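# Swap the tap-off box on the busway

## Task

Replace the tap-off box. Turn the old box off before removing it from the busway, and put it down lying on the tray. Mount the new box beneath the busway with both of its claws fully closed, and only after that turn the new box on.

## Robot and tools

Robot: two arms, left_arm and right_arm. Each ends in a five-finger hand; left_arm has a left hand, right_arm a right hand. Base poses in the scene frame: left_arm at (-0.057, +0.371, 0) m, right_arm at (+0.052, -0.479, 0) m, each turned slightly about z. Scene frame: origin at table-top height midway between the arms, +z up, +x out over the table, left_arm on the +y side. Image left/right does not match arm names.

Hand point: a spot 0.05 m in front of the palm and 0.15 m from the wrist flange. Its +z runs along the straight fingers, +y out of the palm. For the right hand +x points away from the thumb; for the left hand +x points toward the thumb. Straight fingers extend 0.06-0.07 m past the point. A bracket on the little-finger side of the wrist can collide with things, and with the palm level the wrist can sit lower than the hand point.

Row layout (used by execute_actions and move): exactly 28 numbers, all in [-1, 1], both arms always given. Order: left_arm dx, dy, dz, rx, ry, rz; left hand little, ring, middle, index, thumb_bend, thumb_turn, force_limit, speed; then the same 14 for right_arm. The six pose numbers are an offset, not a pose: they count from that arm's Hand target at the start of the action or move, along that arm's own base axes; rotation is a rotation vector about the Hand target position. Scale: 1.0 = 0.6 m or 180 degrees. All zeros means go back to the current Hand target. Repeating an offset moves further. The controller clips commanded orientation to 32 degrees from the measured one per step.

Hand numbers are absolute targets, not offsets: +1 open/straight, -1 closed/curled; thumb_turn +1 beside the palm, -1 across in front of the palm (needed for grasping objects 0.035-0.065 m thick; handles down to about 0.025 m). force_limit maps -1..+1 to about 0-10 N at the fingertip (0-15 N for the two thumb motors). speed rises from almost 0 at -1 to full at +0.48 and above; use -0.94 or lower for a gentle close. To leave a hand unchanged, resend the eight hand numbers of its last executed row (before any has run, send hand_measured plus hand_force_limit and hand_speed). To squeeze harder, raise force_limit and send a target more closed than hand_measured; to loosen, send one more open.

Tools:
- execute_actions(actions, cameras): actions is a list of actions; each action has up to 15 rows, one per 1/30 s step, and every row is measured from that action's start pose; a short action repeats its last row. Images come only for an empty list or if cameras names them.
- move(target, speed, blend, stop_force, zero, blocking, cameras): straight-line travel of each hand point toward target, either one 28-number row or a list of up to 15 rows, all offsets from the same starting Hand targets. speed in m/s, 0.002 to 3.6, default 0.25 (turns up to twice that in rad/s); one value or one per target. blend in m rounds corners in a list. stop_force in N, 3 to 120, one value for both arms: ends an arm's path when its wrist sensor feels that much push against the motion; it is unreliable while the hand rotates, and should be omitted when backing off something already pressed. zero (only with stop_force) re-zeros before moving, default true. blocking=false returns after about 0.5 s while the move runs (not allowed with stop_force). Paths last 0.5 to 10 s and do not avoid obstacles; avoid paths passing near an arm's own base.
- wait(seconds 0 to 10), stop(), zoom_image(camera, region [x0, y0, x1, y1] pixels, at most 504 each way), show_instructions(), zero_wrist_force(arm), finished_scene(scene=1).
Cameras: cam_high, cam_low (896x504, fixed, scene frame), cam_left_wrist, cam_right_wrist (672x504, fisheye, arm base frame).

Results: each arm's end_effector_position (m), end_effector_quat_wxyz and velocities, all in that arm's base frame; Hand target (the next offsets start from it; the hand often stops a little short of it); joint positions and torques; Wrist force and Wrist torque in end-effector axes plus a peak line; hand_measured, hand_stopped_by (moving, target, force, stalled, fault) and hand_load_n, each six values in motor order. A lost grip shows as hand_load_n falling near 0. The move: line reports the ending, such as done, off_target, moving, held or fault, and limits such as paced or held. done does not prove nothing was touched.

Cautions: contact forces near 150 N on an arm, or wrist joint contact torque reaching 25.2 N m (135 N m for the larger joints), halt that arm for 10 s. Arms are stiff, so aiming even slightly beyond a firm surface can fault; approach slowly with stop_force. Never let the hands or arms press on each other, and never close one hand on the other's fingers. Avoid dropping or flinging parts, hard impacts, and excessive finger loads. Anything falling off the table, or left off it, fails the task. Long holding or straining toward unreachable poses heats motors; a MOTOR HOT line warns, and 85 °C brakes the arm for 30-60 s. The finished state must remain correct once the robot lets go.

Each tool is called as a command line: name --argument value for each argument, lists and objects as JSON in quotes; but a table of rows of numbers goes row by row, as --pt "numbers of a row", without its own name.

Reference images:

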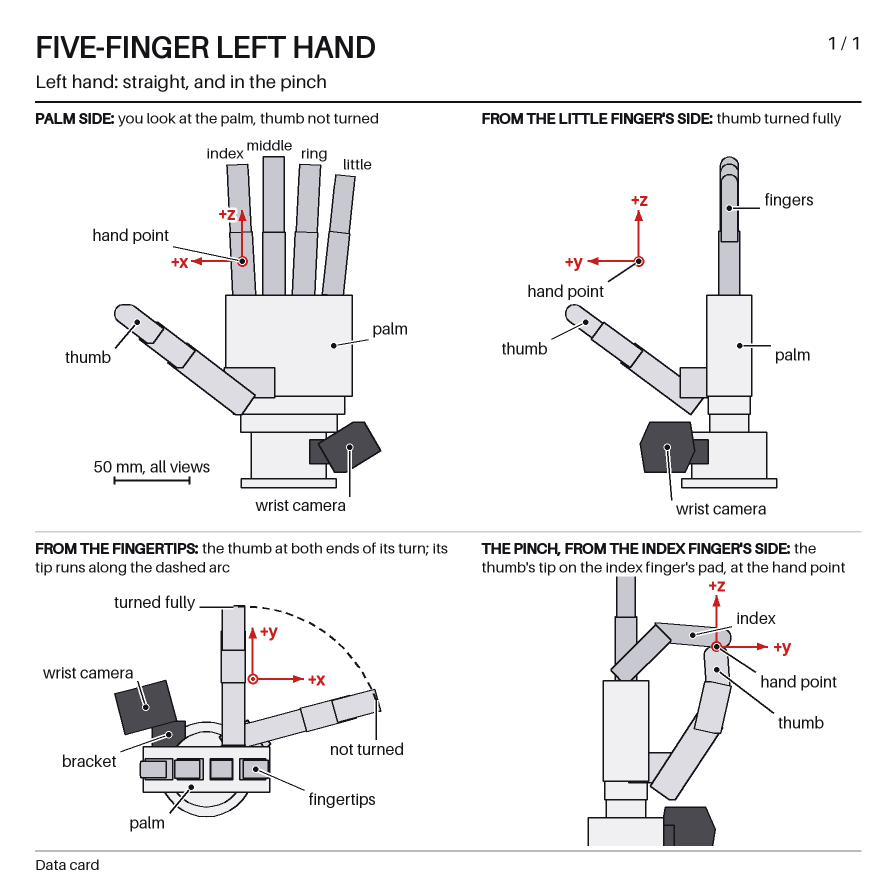

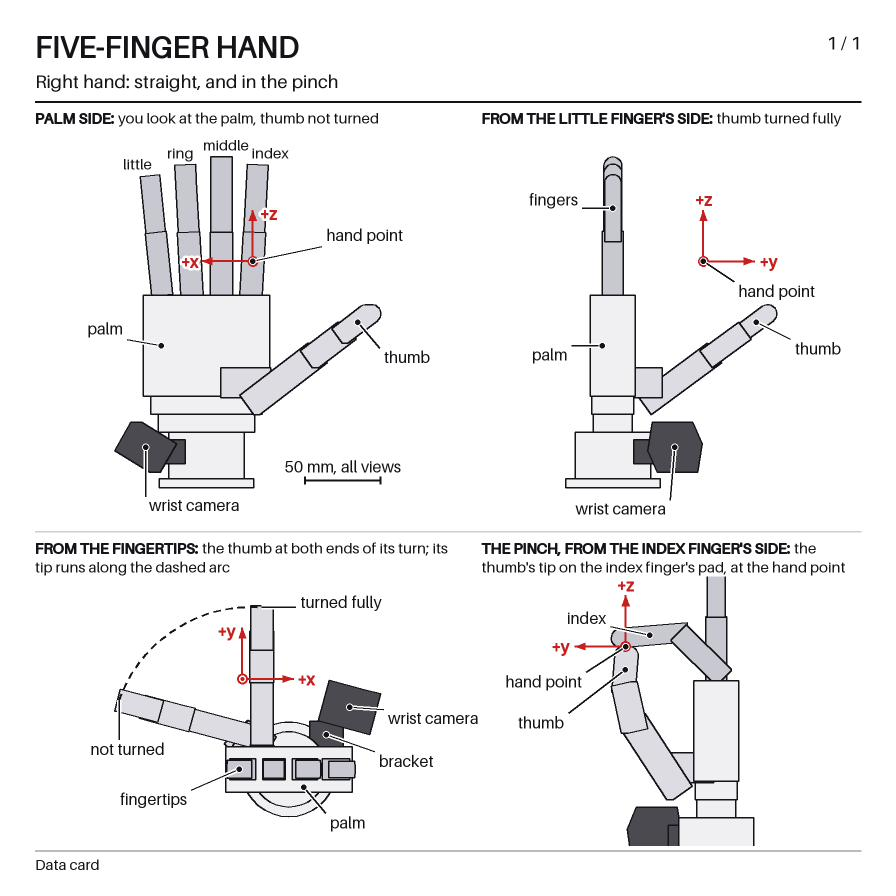

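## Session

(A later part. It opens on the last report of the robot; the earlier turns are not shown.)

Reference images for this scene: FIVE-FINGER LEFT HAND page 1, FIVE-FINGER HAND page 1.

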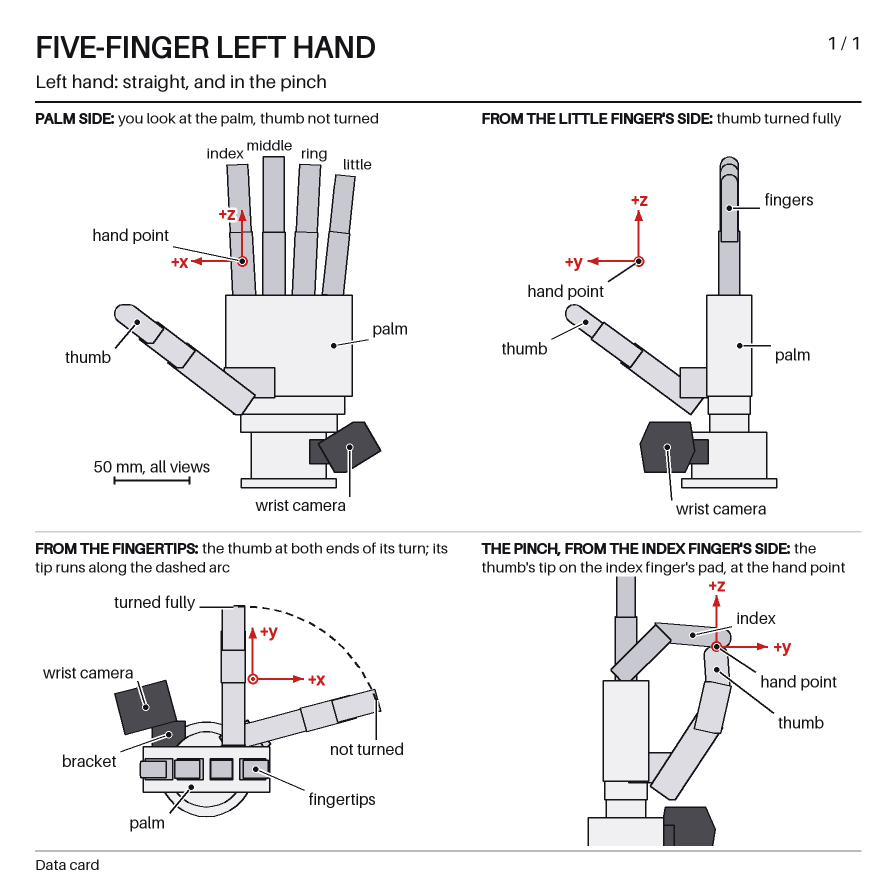

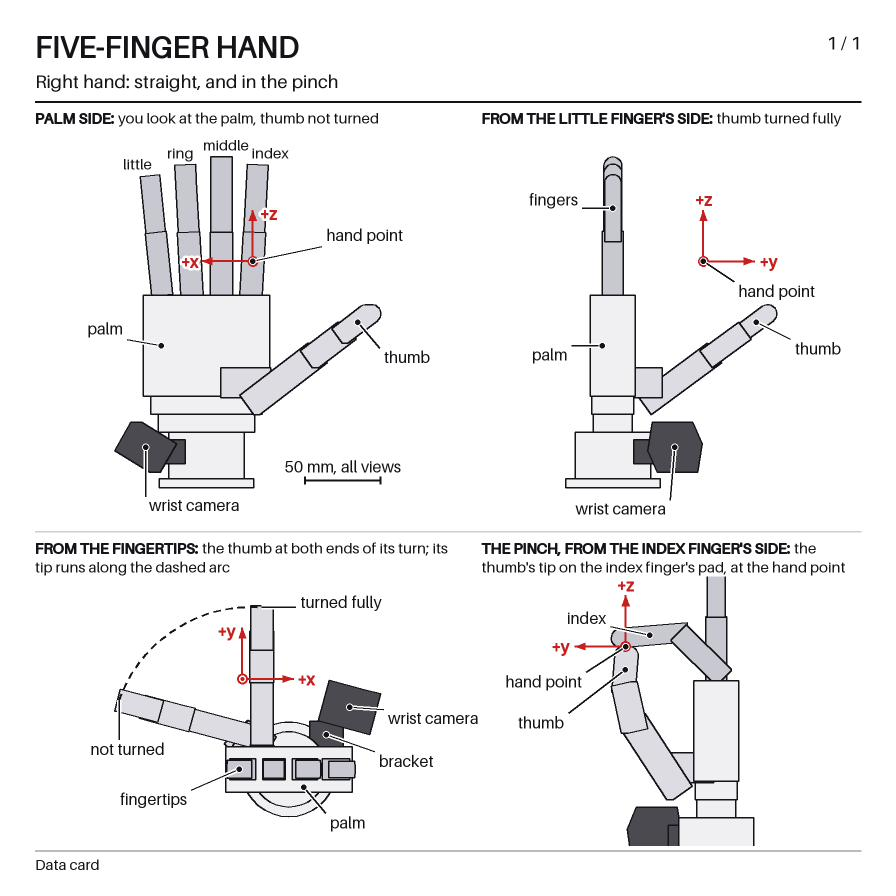

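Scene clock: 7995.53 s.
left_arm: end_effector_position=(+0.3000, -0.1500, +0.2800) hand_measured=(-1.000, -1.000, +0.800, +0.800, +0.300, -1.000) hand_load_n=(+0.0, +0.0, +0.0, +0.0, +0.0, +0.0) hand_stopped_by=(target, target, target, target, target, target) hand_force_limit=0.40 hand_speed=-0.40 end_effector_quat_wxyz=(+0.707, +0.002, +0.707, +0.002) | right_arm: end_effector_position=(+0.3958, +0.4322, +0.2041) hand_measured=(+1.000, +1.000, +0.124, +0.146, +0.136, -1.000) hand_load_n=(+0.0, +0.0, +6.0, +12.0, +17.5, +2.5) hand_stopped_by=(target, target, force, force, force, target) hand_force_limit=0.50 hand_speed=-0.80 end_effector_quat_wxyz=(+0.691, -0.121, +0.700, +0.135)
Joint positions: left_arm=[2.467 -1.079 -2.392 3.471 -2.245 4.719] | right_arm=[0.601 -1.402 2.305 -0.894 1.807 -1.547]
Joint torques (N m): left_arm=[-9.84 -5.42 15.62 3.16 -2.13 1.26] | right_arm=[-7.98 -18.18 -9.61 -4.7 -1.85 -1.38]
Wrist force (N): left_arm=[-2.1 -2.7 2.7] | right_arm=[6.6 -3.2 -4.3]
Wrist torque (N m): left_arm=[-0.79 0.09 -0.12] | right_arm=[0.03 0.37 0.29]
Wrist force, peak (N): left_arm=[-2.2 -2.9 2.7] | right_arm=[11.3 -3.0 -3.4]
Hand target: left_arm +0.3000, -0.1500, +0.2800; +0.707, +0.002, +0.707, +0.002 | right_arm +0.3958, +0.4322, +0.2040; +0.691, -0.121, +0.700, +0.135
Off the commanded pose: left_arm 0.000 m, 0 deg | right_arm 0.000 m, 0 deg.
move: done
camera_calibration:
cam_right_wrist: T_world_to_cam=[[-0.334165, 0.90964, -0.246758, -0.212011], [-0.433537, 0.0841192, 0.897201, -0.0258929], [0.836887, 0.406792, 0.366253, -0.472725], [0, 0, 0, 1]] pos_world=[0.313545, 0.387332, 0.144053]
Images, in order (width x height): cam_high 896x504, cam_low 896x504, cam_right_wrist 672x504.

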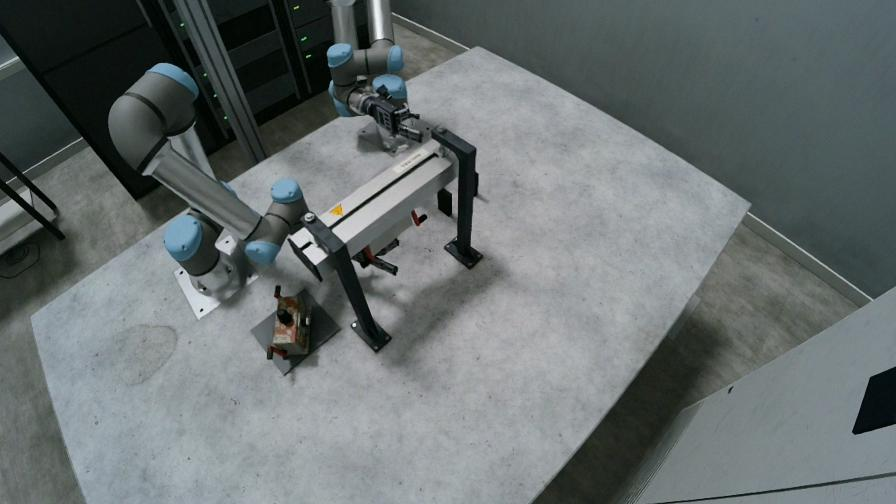

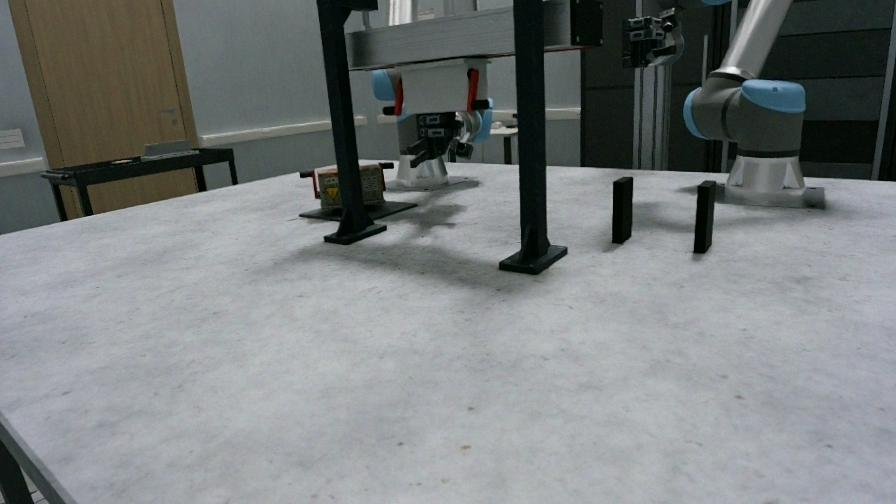

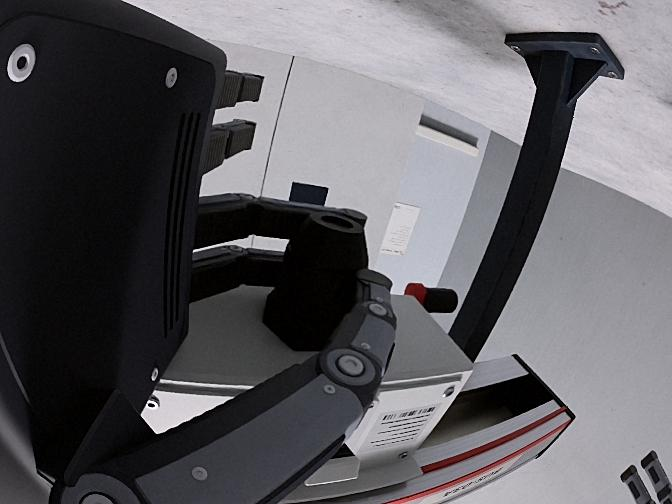

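move --pt "0 0 0 0 0 0 -1 -1 0.8 0.8 0.3 -1 0.4 -0.4 0.0013 0 0.0067 0 0 0 1 1 -0.1 -0.2 -0.2 -1 0.5 -0.8" --speed 0.008 --stop_force 8 --cameras '["cam_low","cam_right_wrist"]'

zoom_image --camera "cam_low" --region '[380, 30, 510, 130]'

Scene clock: 8007.13 s.
left_arm: end_effector_position=(+0.3000, -0.1500, +0.2800) hand_measured=(-1.000, -1.000, +0.800, +0.800, +0.300, -1.000) hand_load_n=(+0.0, +0.0, +0.0, +0.0, +0.0, +0.5) hand_stopped_by=(target, target, target, target, target, target) hand_force_limit=0.40 hand_speed=-0.40 end_effector_quat_wxyz=(+0.707, +0.002, +0.707, +0.002) | right_arm: end_effector_position=(+0.3966, +0.4322, +0.2081) hand_measured=(+1.000, +1.000, +0.124, +0.146, +0.136, -1.000) hand_load_n=(+0.0, +0.0, +6.5, +10.0, +16.5, +0.0) hand_stopped_by=(target, target, force, force, force, target) hand_force_limit=0.50 hand_speed=-0.80 end_effector_quat_wxyz=(+0.691, -0.121, +0.700, +0.135)
Joint positions: left_arm=[2.467 -1.079 -2.392 3.471 -2.245 4.719] | right_arm=[0.6 -1.411 2.3 -0.88 1.806 -1.547]
Joint torques (N m): left_arm=[-10.37 -4.82 15.53 3.18 -2.16 1.23] | right_arm=[-3.18 -18.91 -17.99 -5.63 -0.61 -1.2]
Wrist force (N): left_arm=[-2.1 -2.8 2.8] | right_arm=[9.2 -3.2 -5.7]
Wrist torque (N m): left_arm=[-0.81 0.10 -0.11] | right_arm=[0.07 0.33 0.23]
Wrist force, peak (N): left_arm=[-2.2 -2.9 3.0] | right_arm=[9.6 -3.4 -5.9]
Hand target: left_arm +0.3000, -0.1500, +0.2800; +0.707, +0.002, +0.707, +0.002 | right_arm +0.3966, +0.4322, +0.2080; +0.691, -0.121, +0.700, +0.135
Off the commanded pose: left_arm 0.000 m, 0 deg | right_arm 0.000 m, 0 deg.
move: done
camera_calibration:
cam_right_wrist: T_world_to_cam=[[-0.334165, 0.90964, -0.246758, -0.210756], [-0.433537, 0.0841192, 0.897201, -0.0291349], [0.836887, 0.406792, 0.366253, -0.474859], [0, 0, 0, 1]] pos_world=[0.314345, 0.387332, 0.148053]
Images, in order (width x height): cam_low 896x504, cam_right_wrist 672x504.

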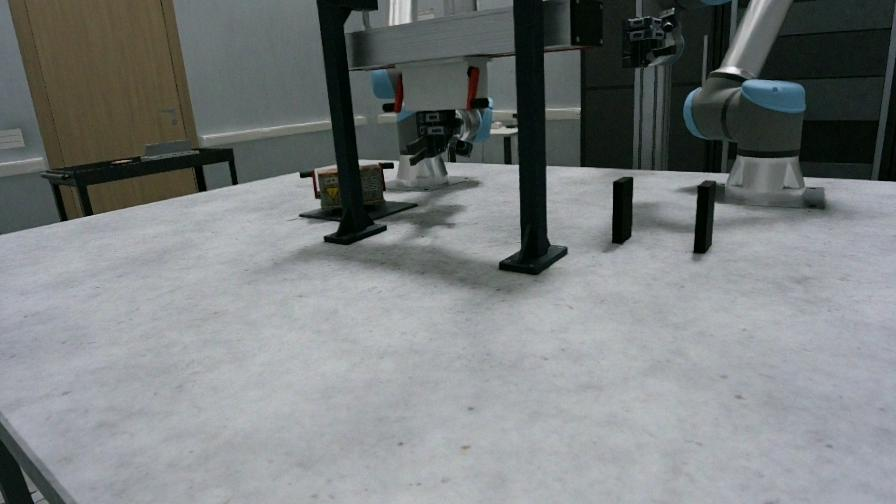

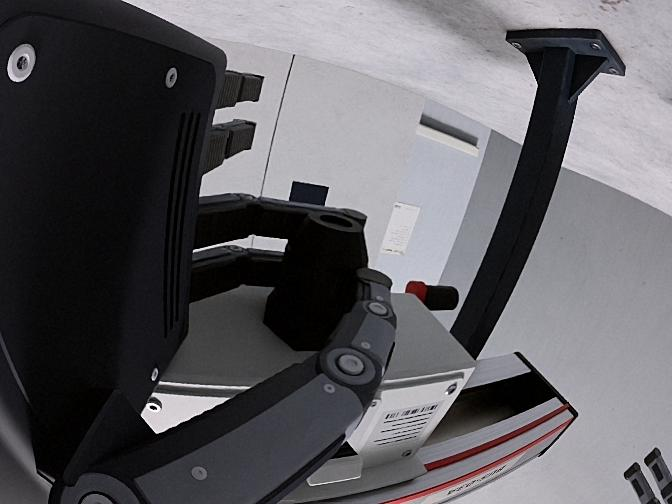

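Scaled by 3.877 from the camera's 896x504 image, which has a finer 1280x720 frame.

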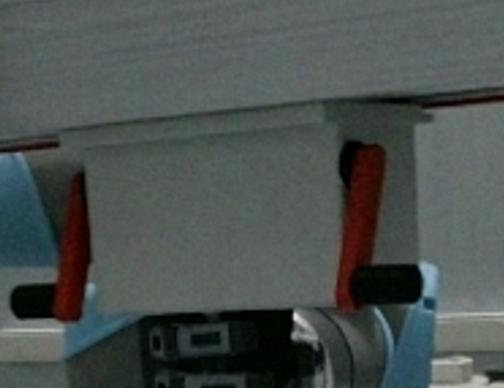

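move --pt "0 0 0 0 0 0 -1 -1 0.8 0.8 0.3 -1 0.4 -0.4 0 0 0.0020 0 0 0 1 1 -0.1 -0.2 -0.2 -1 0.5 -0.8" --speed 0.008 --stop_force 8 --cameras '["cam_high"]'

zoom_image --camera "cam_high" --region '[380, 110, 500, 280]'

Scene clock: 8139.97 s.
left_arm: end_effector_position=(+0.3000, -0.1500, +0.2800) hand_measured=(-1.000, -1.000, +0.800, +0.800, +0.300, -1.000) hand_load_n=(+0.0, +0.0, +0.0, -0.5, +0.0, +0.5) hand_stopped_by=(target, target, target, target, target, target) hand_force_limit=0.40 hand_speed=-0.40 end_effector_quat_wxyz=(+0.707, +0.002, +0.707, +0.002) | right_arm: end_effector_position=(+0.3965, +0.4322, +0.2089) hand_measured=(+1.000, +1.000, +0.124, +0.146, +0.136, -1.000) hand_load_n=(+0.0, +0.0, +5.5, +9.5, +18.0, -2.0) hand_stopped_by=(target, target, force, force, force, target) hand_force_limit=0.50 hand_speed=-0.80 end_effector_quat_wxyz=(+0.691, -0.121, +0.700, +0.135)
Joint positions: left_arm=[2.467 -1.079 -2.392 3.471 -2.245 4.719] | right_arm=[0.6 -1.414 2.299 -0.877 1.806 -1.547]
Joint torques (N m): left_arm=[-9.43 -4.74 15.2 3.22 -2.12 1.18] | right_arm=[8.19 -21.82 -8.89 -6.86 1.76 -1.01]
Wrist force (N): left_arm=[-1.8 -2.9 2.7] | right_arm=[14.4 -2.2 -7.3]
Wrist torque (N m): left_arm=[-0.81 0.04 -0.09] | right_arm=[0.08 0.39 0.34]
Wrist force, peak (N): left_arm=[-2.1 -3.1 3.0] | right_arm=[17.6 -1.6 -8.4]
Hand target: left_arm +0.3000, -0.1500, +0.2800; +0.707, +0.002, +0.707, +0.002 | right_arm +0.3965, +0.4321, +0.2088; +0.691, -0.121, +0.700, +0.135
Off the commanded pose: left_arm 0.000 m, 0 deg | right_arm 0.000 m, 0 deg.
move: contact (right_arm)
Images, in order (width x height): cam_high 896x504.

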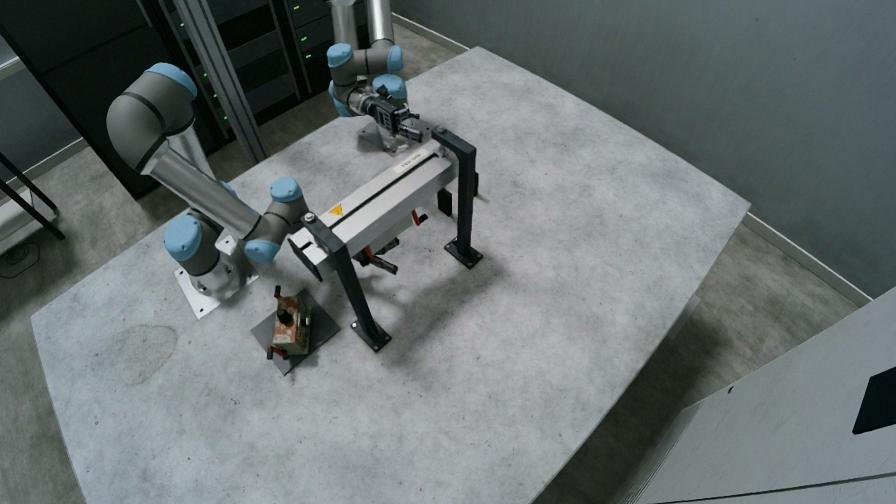

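Scaled by 2.965 from the camera's 896x504 image, which has a finer 1280x720 frame.

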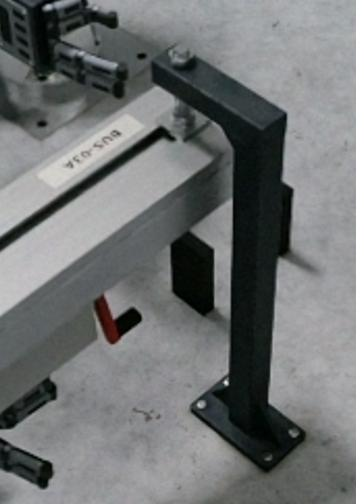

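move --pt "0.2667 0.05 -0.0167 0 0 -0.0556 -1 -1 -1 1 1 -1 0 0.2 0 0 0 0 0 0 1 1 -0.1 -0.2 -0.2 -1 0.5 -0.8" --pt "0.2667 0.05 -0.0167 -0.3325 0.0291 -0.0504 -1 -1 -1 1 1 -1 0 0.2 0 0 0 0 0 0 1 1 -0.1 -0.2 -0.2 -1 0.5 -0.8" --pt "0.2667 0.05 -0.0167 -0.6647 0.0582 -0.0336 -1 -1 -1 1 1 -1 0 0.2 0 0 0 0 0 0 1 1 -0.1 -0.2 -0.2 -1 0.5 -0.8" --pt "0.2667 0.05 -0.0167 -0.9962 0.0872 0 -1 -1 -1 1 1 -1 0 0.2 0 0 0 0 0 0 1 1 -0.1 -0.2 -0.2 -1 0.5 -0.8" --speed 0.25 --blend '[0.01,0,0,0]' --cameras '["cam_left_wrist","cam_low"]'

Scene clock: 8250.63 s.
left_arm: end_effector_position=(+0.4600, -0.1201, +0.2699) hand_measured=(-1.000, -1.000, -1.000, +1.000, +1.000, -1.000) hand_load_n=(+0.0, +0.0, +0.0, +0.0, +0.0, +0.0) hand_stopped_by=(target, target, target, target, target, target) hand_force_limit=0.00 hand_speed=0.20 end_effector_quat_wxyz=(+0.059, +0.704, -0.064, +0.705) end_effector_velocity=(+0.000, +0.000, +0.000) end_effector_angular_velocity=(-0.005, +0.001, +0.000) | right_arm: end_effector_position=(+0.3965, +0.4321, +0.2088) hand_measured=(+1.000, +1.000, +0.124, +0.146, +0.136, -1.000) hand_load_n=(+0.0, +0.0, +5.5, +9.5, +18.0, -2.0) hand_stopped_by=(target, target, force, force, force, target) hand_force_limit=0.50 hand_speed=-0.80 end_effector_quat_wxyz=(+0.691, -0.121, +0.700, +0.135)
Joint positions: left_arm=[3.701 -1.233 -2.517 3.75 -0.837 1.578] | right_arm=[0.6 -1.414 2.299 -0.877 1.806 -1.547]
Joint velocities: left_arm=[0 -0.001 0 0.001 0.001 -0.005] | right_arm=[within noise]
Joint torques (N m): left_arm=[10.77 10.62 26.07 -1.33 2.42 -0.87] | right_arm=[7.38 -21.94 -7.13 -2.51 1.78 -1.14]
Wrist force (N): left_arm=[0.8 -3.1 2.6] | right_arm=[13.6 -1.1 -6.6]
Wrist torque (N m): left_arm=[-0.85 0.38 0.02] | right_arm=[0.13 0.35 0.36]
Wrist force, peak (N): left_arm=[-2.3 -3.3 3.2] | right_arm=[14.5 -2.4 -7.4]
Hand target: left_arm +0.4600, -0.1200, +0.2700; +0.059, +0.704, -0.064, +0.705 | right_arm +0.3965, +0.4321, +0.2088; +0.691, -0.121, +0.700, +0.135
Off the commanded pose: left_arm 0.000 m, 0 deg | right_arm 0.000 m, 0 deg.
move: done
camera_calibration:
cam_left_wrist: T_world_to_cam=[[0.1773, 0.951966, 0.249653, -0.0354456], [-0.604194, -0.0949528, 0.791159, 0.0398543], [0.776862, -0.291111, 0.558337, -0.429071], [0, 0, 0, 1]] pos_world=[0.363693, -0.0873799, 0.216884]
Images, in order (width x height): cam_low 896x504, cam_left_wrist 672x504.

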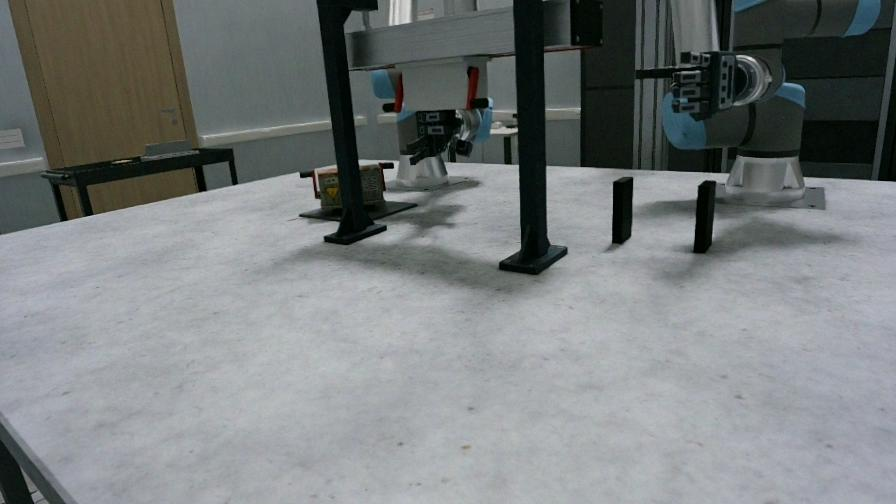

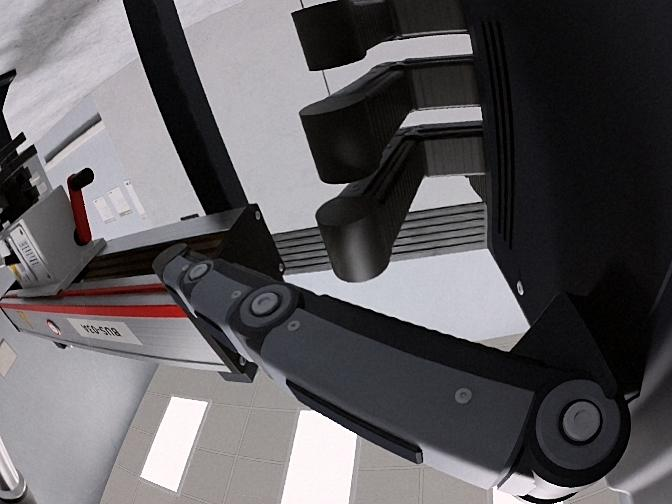

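zoom_image --camera "cam_left_wrist" --region '[0, 100, 280, 400]'

Scaled by 1.680 from the camera's 672x504 image, which has a finer 960x720 frame.

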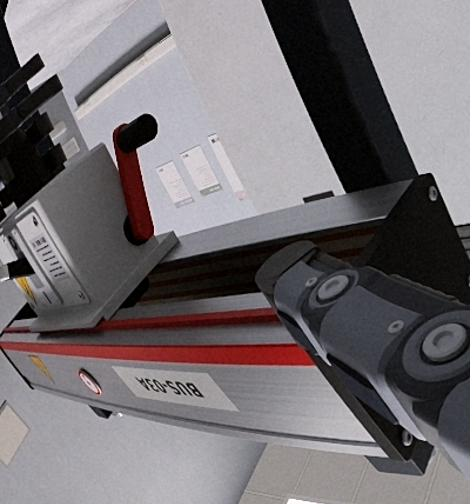

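move --pt "-0.0167 -0.05 -0.0083 0 0 -0.1722 -1 -1 -1 1 1 -1 0 0.2 0 0 0 0 0 0 1 1 -0.1 -0.2 -0.2 -1 0.5 -0.8" --pt "-0.034 -0.1078 -0.0317 0 0 -0.3444 -1 -1 -1 1 1 -1 0 0.2 0 0 0 0 0 0 1 1 -0.1 -0.2 -0.2 -1 0.5 -0.8" --speed 0.15 --blend '[0.01,0]' --cameras '["cam_left_wrist","cam_low","cam_high"]'

zoom_image --camera "cam_left_wrist" --region '[60, 60, 440, 400]'

Scene clock: 8265.33 s.
left_arm: end_effector_position=(+0.4396, -0.1847, +0.2510) hand_measured=(-1.000, -1.000, -1.000, +1.000, +1.000, -1.000) hand_load_n=(+0.0, +0.0, +0.0, +0.0, +0.0, -0.5) hand_stopped_by=(target, target, target, target, target, target) hand_force_limit=0.00 hand_speed=0.20 end_effector_quat_wxyz=(+0.414, +0.571, -0.417, +0.573) | right_arm: end_effector_position=(+0.3965, +0.4321, +0.2088) hand_measured=(+1.000, +1.000, +0.124, +0.146, +0.136, -1.000) hand_load_n=(+0.0, +0.0, +5.5, +10.0, +18.0, -2.0) hand_stopped_by=(target, target, force, force, force, target) hand_force_limit=0.50 hand_speed=-0.80 end_effector_quat_wxyz=(+0.691, -0.121, +0.700, +0.135)
Joint positions: left_arm=[3.63 -1.822 -2.024 3.845 0.174 1.578] | right_arm=[0.6 -1.414 2.299 -0.877 1.806 -1.547]
Joint torques (N m): left_arm=[6.88 22.47 18.69 1.27 -0.56 -0.83] | right_arm=[7.39 -21.9 -7.36 -2.42 1.88 -1.06]
Wrist force (N): left_arm=[0.9 -3.3 2.9] | right_arm=[13.6 -1.1 -6.5]
Wrist torque (N m): left_arm=[-0.87 0.39 0.00] | right_arm=[0.13 0.36 0.36]
Wrist force, peak (N): left_arm=[0.8 -3.8 3.0] | right_arm=[13.7 -1.4 -6.6]
Hand target: left_arm +0.4396, -0.1847, +0.2510; +0.414, +0.571, -0.418, +0.573 | right_arm +0.3965, +0.4321, +0.2088; +0.691, -0.121, +0.700, +0.135
Off the commanded pose: left_arm 0.000 m, 0 deg | right_arm 0.000 m, 0 deg.
move: done
camera_calibration:
cam_left_wrist: T_world_to_cam=[[0.923765, 0.290696, 0.249309, -0.415715], [-0.367391, 0.488956, 0.791167, 0.0401206], [0.108088, -0.822446, 0.55848, -0.225585], [0, 0, 0, 1]] pos_world=[0.423145, -0.084302, 0.197884]
Images, in order (width x height): cam_high 896x504, cam_low 896x504, cam_left_wrist 672x504.

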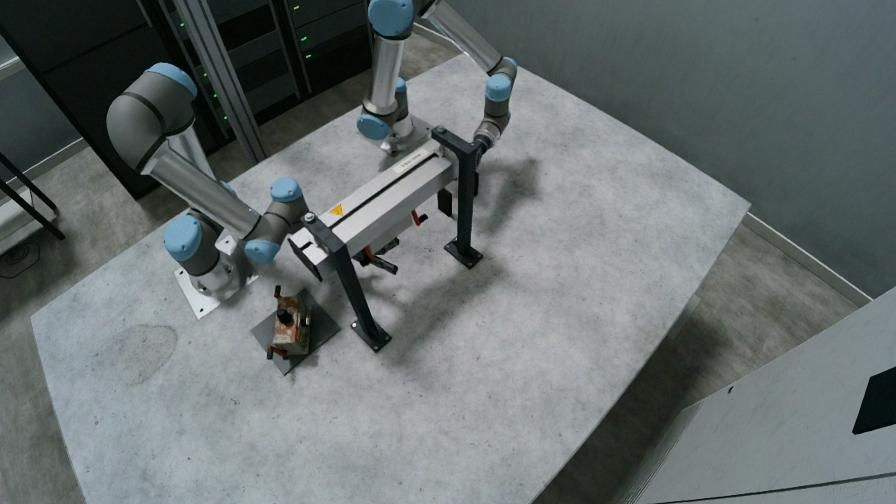

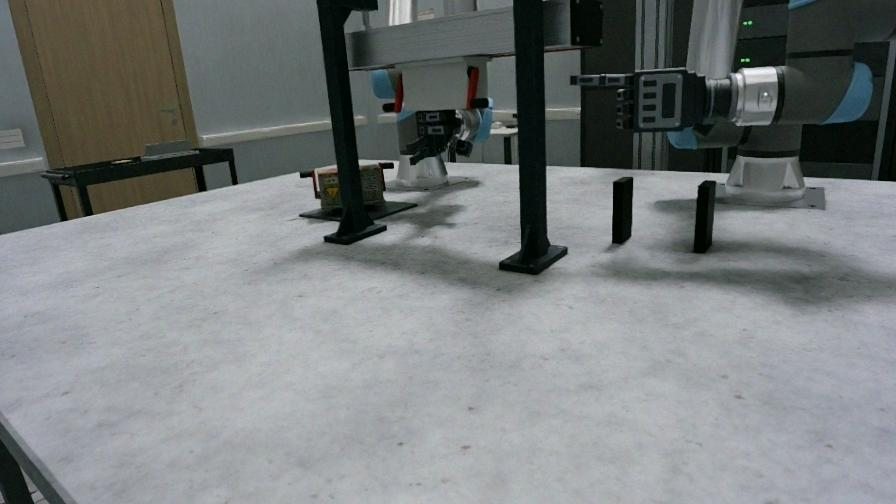

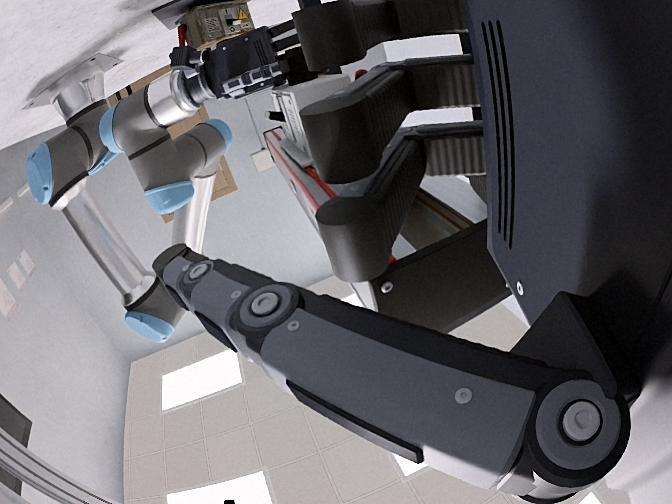

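Scaled by 1.326 from the camera's 672x504 image, which has a finer 960x720 frame.

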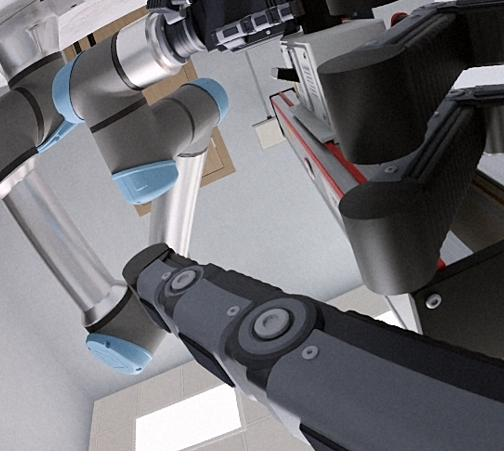

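move --pt "0.0515 -0.1585 0 0 0 0 -1 -1 -1 1 1 -1 0 0.2 0 0 0 0 0 0 1 1 -0.1 -0.2 -0.2 -1 0.5 -0.8" --speed 0.08 --cameras '["cam_low","cam_high","cam_left_wrist"]'

zoom_image --camera "cam_low" --region '[380, 30, 600, 180]'

zoom_image --camera "cam_high" --region '[380, 150, 500, 280]'

Scene clock: 8279.67 s.
left_arm: end_effector_position=(+0.4704, -0.2798, +0.2510) hand_measured=(-1.000, -1.000, -1.000, +1.000, +1.000, -1.000) hand_load_n=(+0.0, +0.0, +0.0, +0.0, +0.0, -0.5) hand_stopped_by=(target, target, target, target, target, target) hand_force_limit=0.00 hand_speed=0.20 end_effector_quat_wxyz=(+0.414, +0.571, -0.418, +0.573) | right_arm: end_effector_position=(+0.3965, +0.4321, +0.2088) hand_measured=(+1.000, +1.000, +0.124, +0.146, +0.136, -1.000) hand_load_n=(+0.0, +0.0, +5.5, +10.0, +18.0, -2.0) hand_stopped_by=(target, target, force, force, force, target) hand_force_limit=0.50 hand_speed=-0.80 end_effector_quat_wxyz=(+0.691, -0.121, +0.700, +0.135)
Joint positions: left_arm=[3.39 -1.874 -1.952 3.829 -0.065 1.574] | right_arm=[0.6 -1.414 2.299 -0.877 1.806 -1.547]
Joint torques (N m): left_arm=[-3.94 27.48 23.95 -0.95 0.17 0.32] | right_arm=[7.18 -22.19 -7.58 -2.44 2.04 -1.07]
Wrist force (N): left_arm=[0.6 -3.1 2.4] | right_arm=[13.4 -1.1 -6.7]
Wrist torque (N m): left_arm=[-0.82 0.41 -0.02] | right_arm=[0.12 0.38 0.34]
Wrist force, peak (N): left_arm=[0.5 -3.3 3.7] | right_arm=[13.8 -1.3 -6.7]
Hand target: left_arm +0.4705, -0.2798, +0.2510; +0.414, +0.571, -0.418, +0.573 | right_arm +0.3965, +0.4321, +0.2088; +0.691, -0.121, +0.700, +0.135
Off the commanded pose: left_arm 0.000 m, 0 deg | right_arm 0.000 m, 0 deg.
move: done
camera_calibration:
cam_left_wrist: T_world_to_cam=[[0.923793, 0.29055, 0.249374, -0.416666], [-0.367379, 0.489091, 0.79109, 0.0980068], [0.107885, -0.822418, 0.558561, -0.307058], [0, 0, 0, 1]] pos_world=[0.454045, -0.179402, 0.197884]
Images, in order (width x height): cam_high 896x504, cam_low 896x504, cam_left_wrist 672x504.

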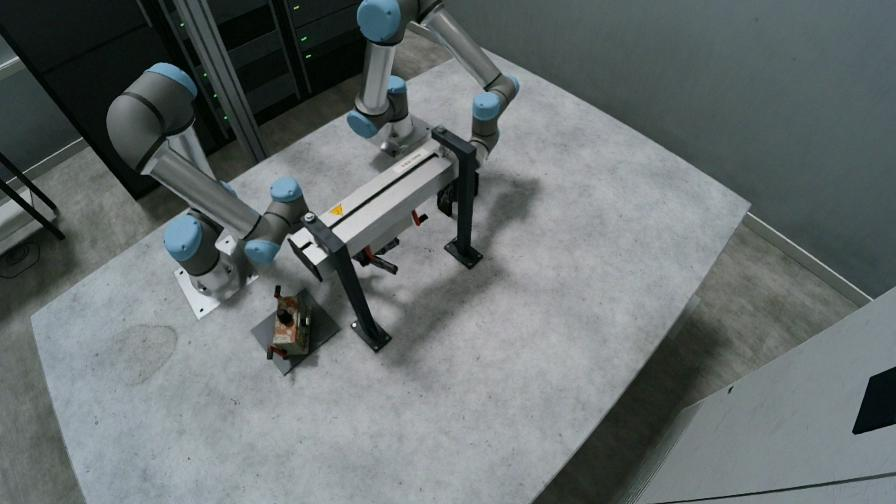

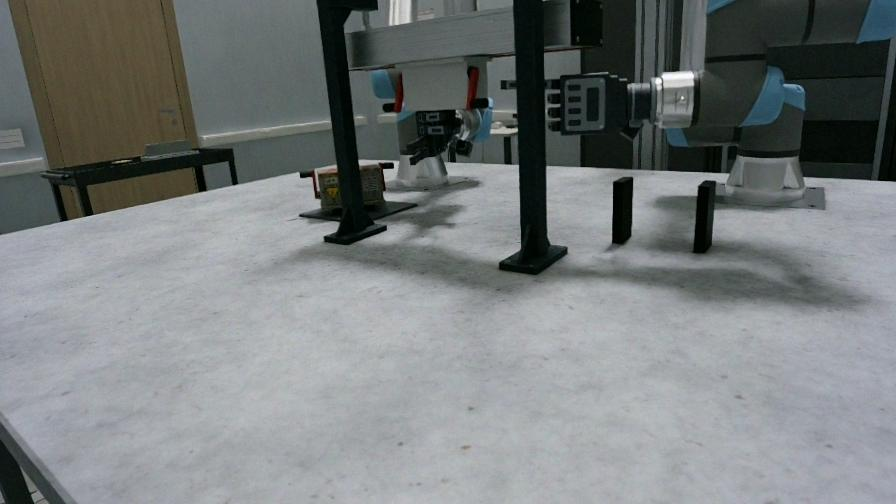

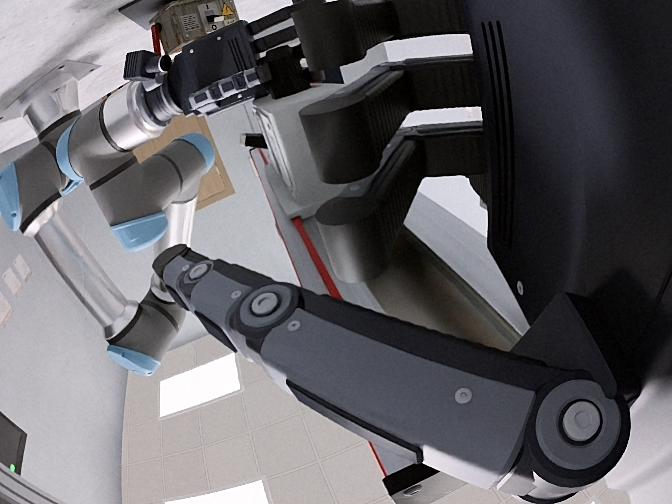

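Scaled by 2.291 from the camera's 896x504 image, which has a finer 1280x720 frame.

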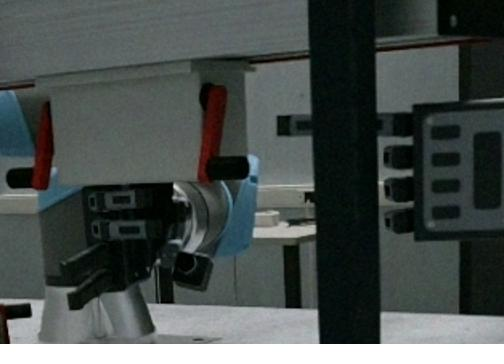

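Scaled by 3.877 from the camera's 896x504 image, which has a finer 1280x720 frame.

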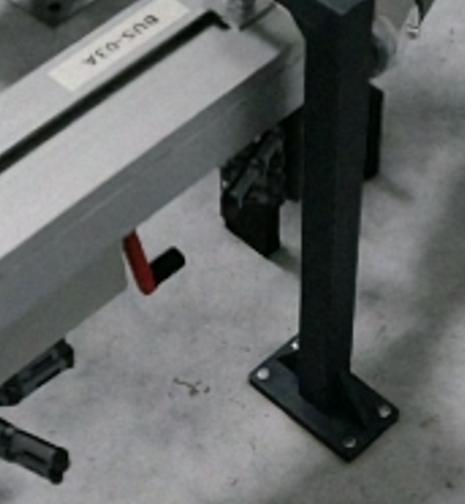

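move --pt "0.0258 -0.0793 -0.01 0 0 0 -1 -1 -1 1 1 -1 0 0.2 0 0 0 0 0 0 1 1 -0.1 -0.2 -0.2 -1 0.5 -0.8" --speed 0.04 --cameras '["cam_low","cam_high"]'

zoom_image --camera "cam_low" --region '[430, 50, 530, 130]'

zoom_image --camera "cam_high" --region '[390, 170, 470, 240]'

Scene clock: 8304.80 s.
left_arm: end_effector_position=(+0.4860, -0.3274, +0.2450) hand_measured=(-1.000, -1.000, -1.000, +1.000, +1.000, -1.000) hand_load_n=(+0.0, +0.0, +0.0, +0.0, +0.0, -0.5) hand_stopped_by=(target, target, target, target, target, target) hand_force_limit=0.00 hand_speed=0.20 end_effector_quat_wxyz=(+0.414, +0.571, -0.418, +0.573) end_effector_velocity=(-0.001, +0.001, +0.000) end_effector_angular_velocity=(+0.000, +0.000, -0.003) | right_arm: end_effector_position=(+0.3965, +0.4321, +0.2088) hand_measured=(+1.000, +1.000, +0.124, +0.146, +0.136, -1.000) hand_load_n=(+0.0, +0.0, +5.5, +9.5, +18.0, -2.0) hand_stopped_by=(target, target, force, force, force, target) hand_force_limit=0.50 hand_speed=-0.80 end_effector_quat_wxyz=(+0.691, -0.121, +0.700, +0.135)
Joint positions: left_arm=[3.278 -1.925 -1.897 3.823 -0.178 1.577] | right_arm=[0.6 -1.414 2.299 -0.877 1.806 -1.547]
Joint velocities: left_arm=[0.003 0.002 -0.002 0 0.006 0] | right_arm=[within noise]
Joint torques (N m): left_arm=[9.9 36.1 11.17 -2.2 2.71 1.66] | right_arm=[6.7 -21.99 -8 -2.44 2.14 -1.05]
Wrist force (N): left_arm=[0.8 -3.5 2.6] | right_arm=[13.4 -1.4 -6.6]
Wrist torque (N m): left_arm=[-0.89 0.39 0.01] | right_arm=[0.07 0.39 0.33]
Wrist force, peak (N): left_arm=[0.7 -3.4 3.0] | right_arm=[13.7 -1.4 -6.6]
Hand target: left_arm +0.4860, -0.3274, +0.2450; +0.414, +0.571, -0.418, +0.573 | right_arm +0.3965, +0.4321, +0.2088; +0.691, -0.121, +0.700, +0.135
Off the commanded pose: left_arm 0.000 m, 0 deg | right_arm 0.000 m, 0 deg.
move: done
Images, in order (width x height): cam_high 896x504, cam_low 896x504.

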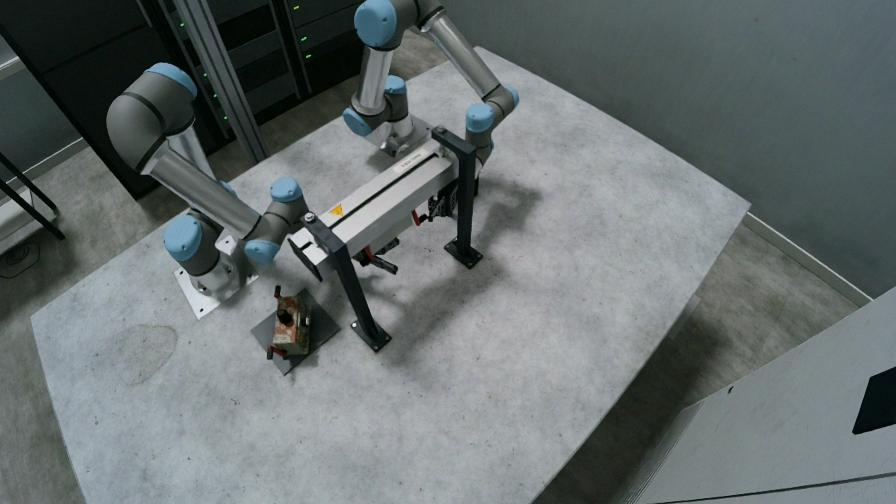

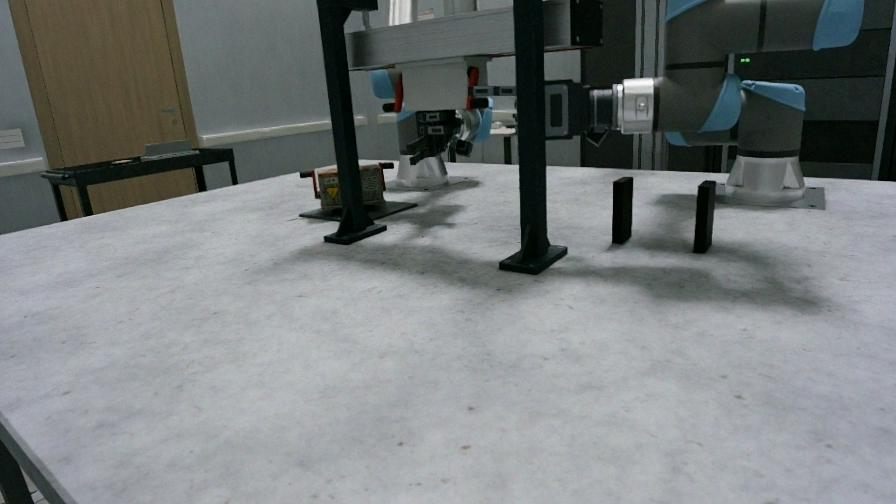

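Scaled by 5.040 from the camera's 896x504 image, which has a finer 1280x720 frame.

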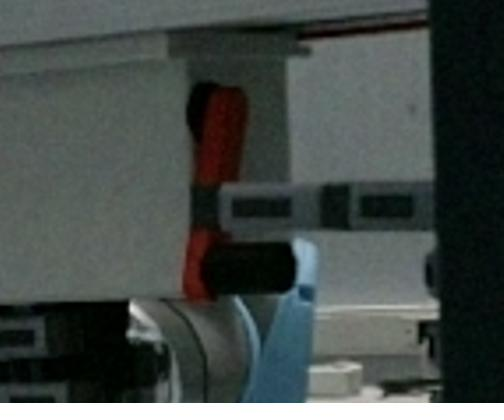

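Scaled by 6.300 from the camera's 896x504 image, which has a finer 1280x720 frame.

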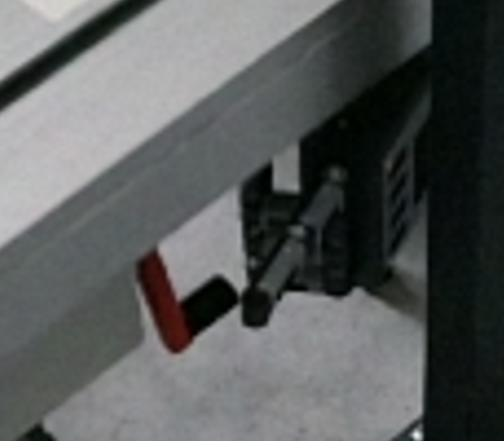

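move --pt "-0.0087 -0.0083 -0.0157 0 0 0 -1 -1 -1 1 1 -1 0 0.2 0 0 0 0 0 0 1 1 -0.1 -0.2 -0.2 -1 0.5 -0.8" --pt "-0.0198 -0.0083 -0.025 0 0 0 -1 -1 -1 1 1 -1 0 0.2 0 0 0 0 0 0 1 1 -0.1 -0.2 -0.2 -1 0.5 -0.8" --pt "-0.0325 -0.0083 -0.0322 0 0 0 -1 -1 -1 1 1 -1 0 0.2 0 0 0 0 0 0 1 1 -0.1 -0.2 -0.2 -1 0.5 -0.8" --pt "-0.0462 -0.0083 -0.0372 0 0 0 -1 -1 -1 1 1 -1 0 0.2 0 0 0 0 0 0 1 1 -0.1 -0.2 -0.2 -1 0.5 -0.8" --pt "-0.0603 -0.0083 -0.0397 0 0 0 -1 -1 -1 1 1 -1 0 0.2 0 0 0 0 0 0 1 1 -0.1 -0.2 -0.2 -1 0.5 -0.8" --speed 0.03 --blend 0.003 --cameras '["cam_low","cam_high"]'

zoom_image --camera "cam_low" --region '[430, 50, 530, 130]'

zoom_image --camera "cam_high" --region '[390, 170, 470, 240]'

Scene clock: 8360.90 s.
left_arm: end_effector_position=(+0.4498, -0.3323, +0.2212) hand_measured=(-1.000, -1.000, -1.000, +1.000, +1.000, -1.000) hand_load_n=(+0.0, +0.0, +0.0, +0.0, +0.0, +0.0) hand_stopped_by=(target, target, target, target, target, target) hand_force_limit=0.00 hand_speed=0.20 end_effector_quat_wxyz=(+0.414, +0.571, -0.418, +0.574) | right_arm: end_effector_position=(+0.3965, +0.4321, +0.2088) hand_measured=(+1.000, +1.000, +0.124, +0.146, +0.136, -1.000) hand_load_n=(+0.0, +0.0, +5.5, +10.0, +17.5, -2.0) hand_stopped_by=(target, target, force, force, force, target) hand_force_limit=0.50 hand_speed=-0.80 end_effector_quat_wxyz=(+0.691, -0.121, +0.700, +0.135)
Joint positions: left_arm=[3.278 -1.896 -2.022 3.919 -0.178 1.577] | right_arm=[0.6 -1.414 2.299 -0.877 1.806 -1.547]
Joint torques (N m): left_arm=[0.18 19.76 23.23 1.37 0.76 -1] | right_arm=[7.08 -21.4 -8.14 -2.5 1.86 -1.1]
Wrist force (N): left_arm=[0.5 -3.9 2.7] | right_arm=[13.0 -1.8 -6.9]
Wrist torque (N m): left_arm=[-0.89 0.42 0.09] | right_arm=[0.06 0.41 0.32]
Wrist force, peak (N): left_arm=[1.6 -5.7 2.7] | right_arm=[13.3 -2.8 -8.3]
Hand target: left_arm +0.4498, -0.3323, +0.2212; +0.414, +0.571, -0.418, +0.573 | right_arm +0.3965, +0.4321, +0.2088; +0.691, -0.121, +0.700, +0.135
Off the commanded pose: left_arm 0.000 m, 0 deg | right_arm 0.000 m, 0 deg.
move: done
Images, in order (width x height): cam_high 896x504, cam_low 896x504.

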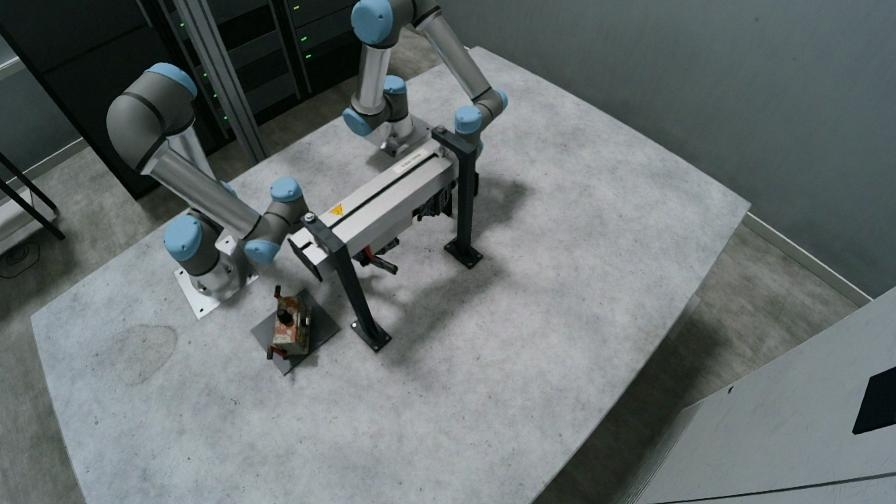

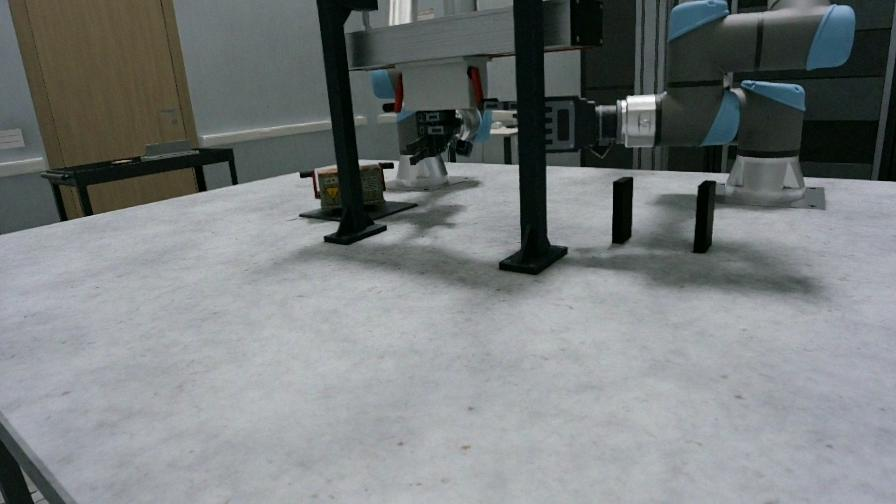

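Scaled by 5.040 from the camera's 896x504 image, which has a finer 1280x720 frame.

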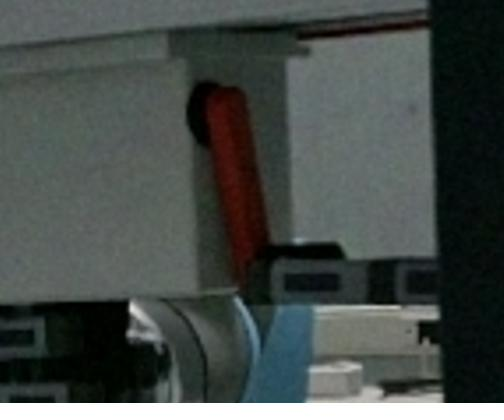

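Scaled by 6.300 from the camera's 896x504 image, which has a finer 1280x720 frame.

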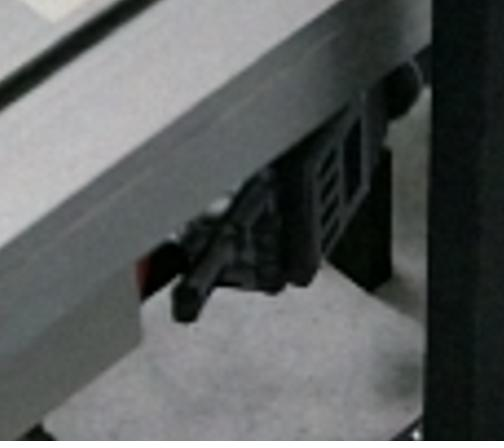

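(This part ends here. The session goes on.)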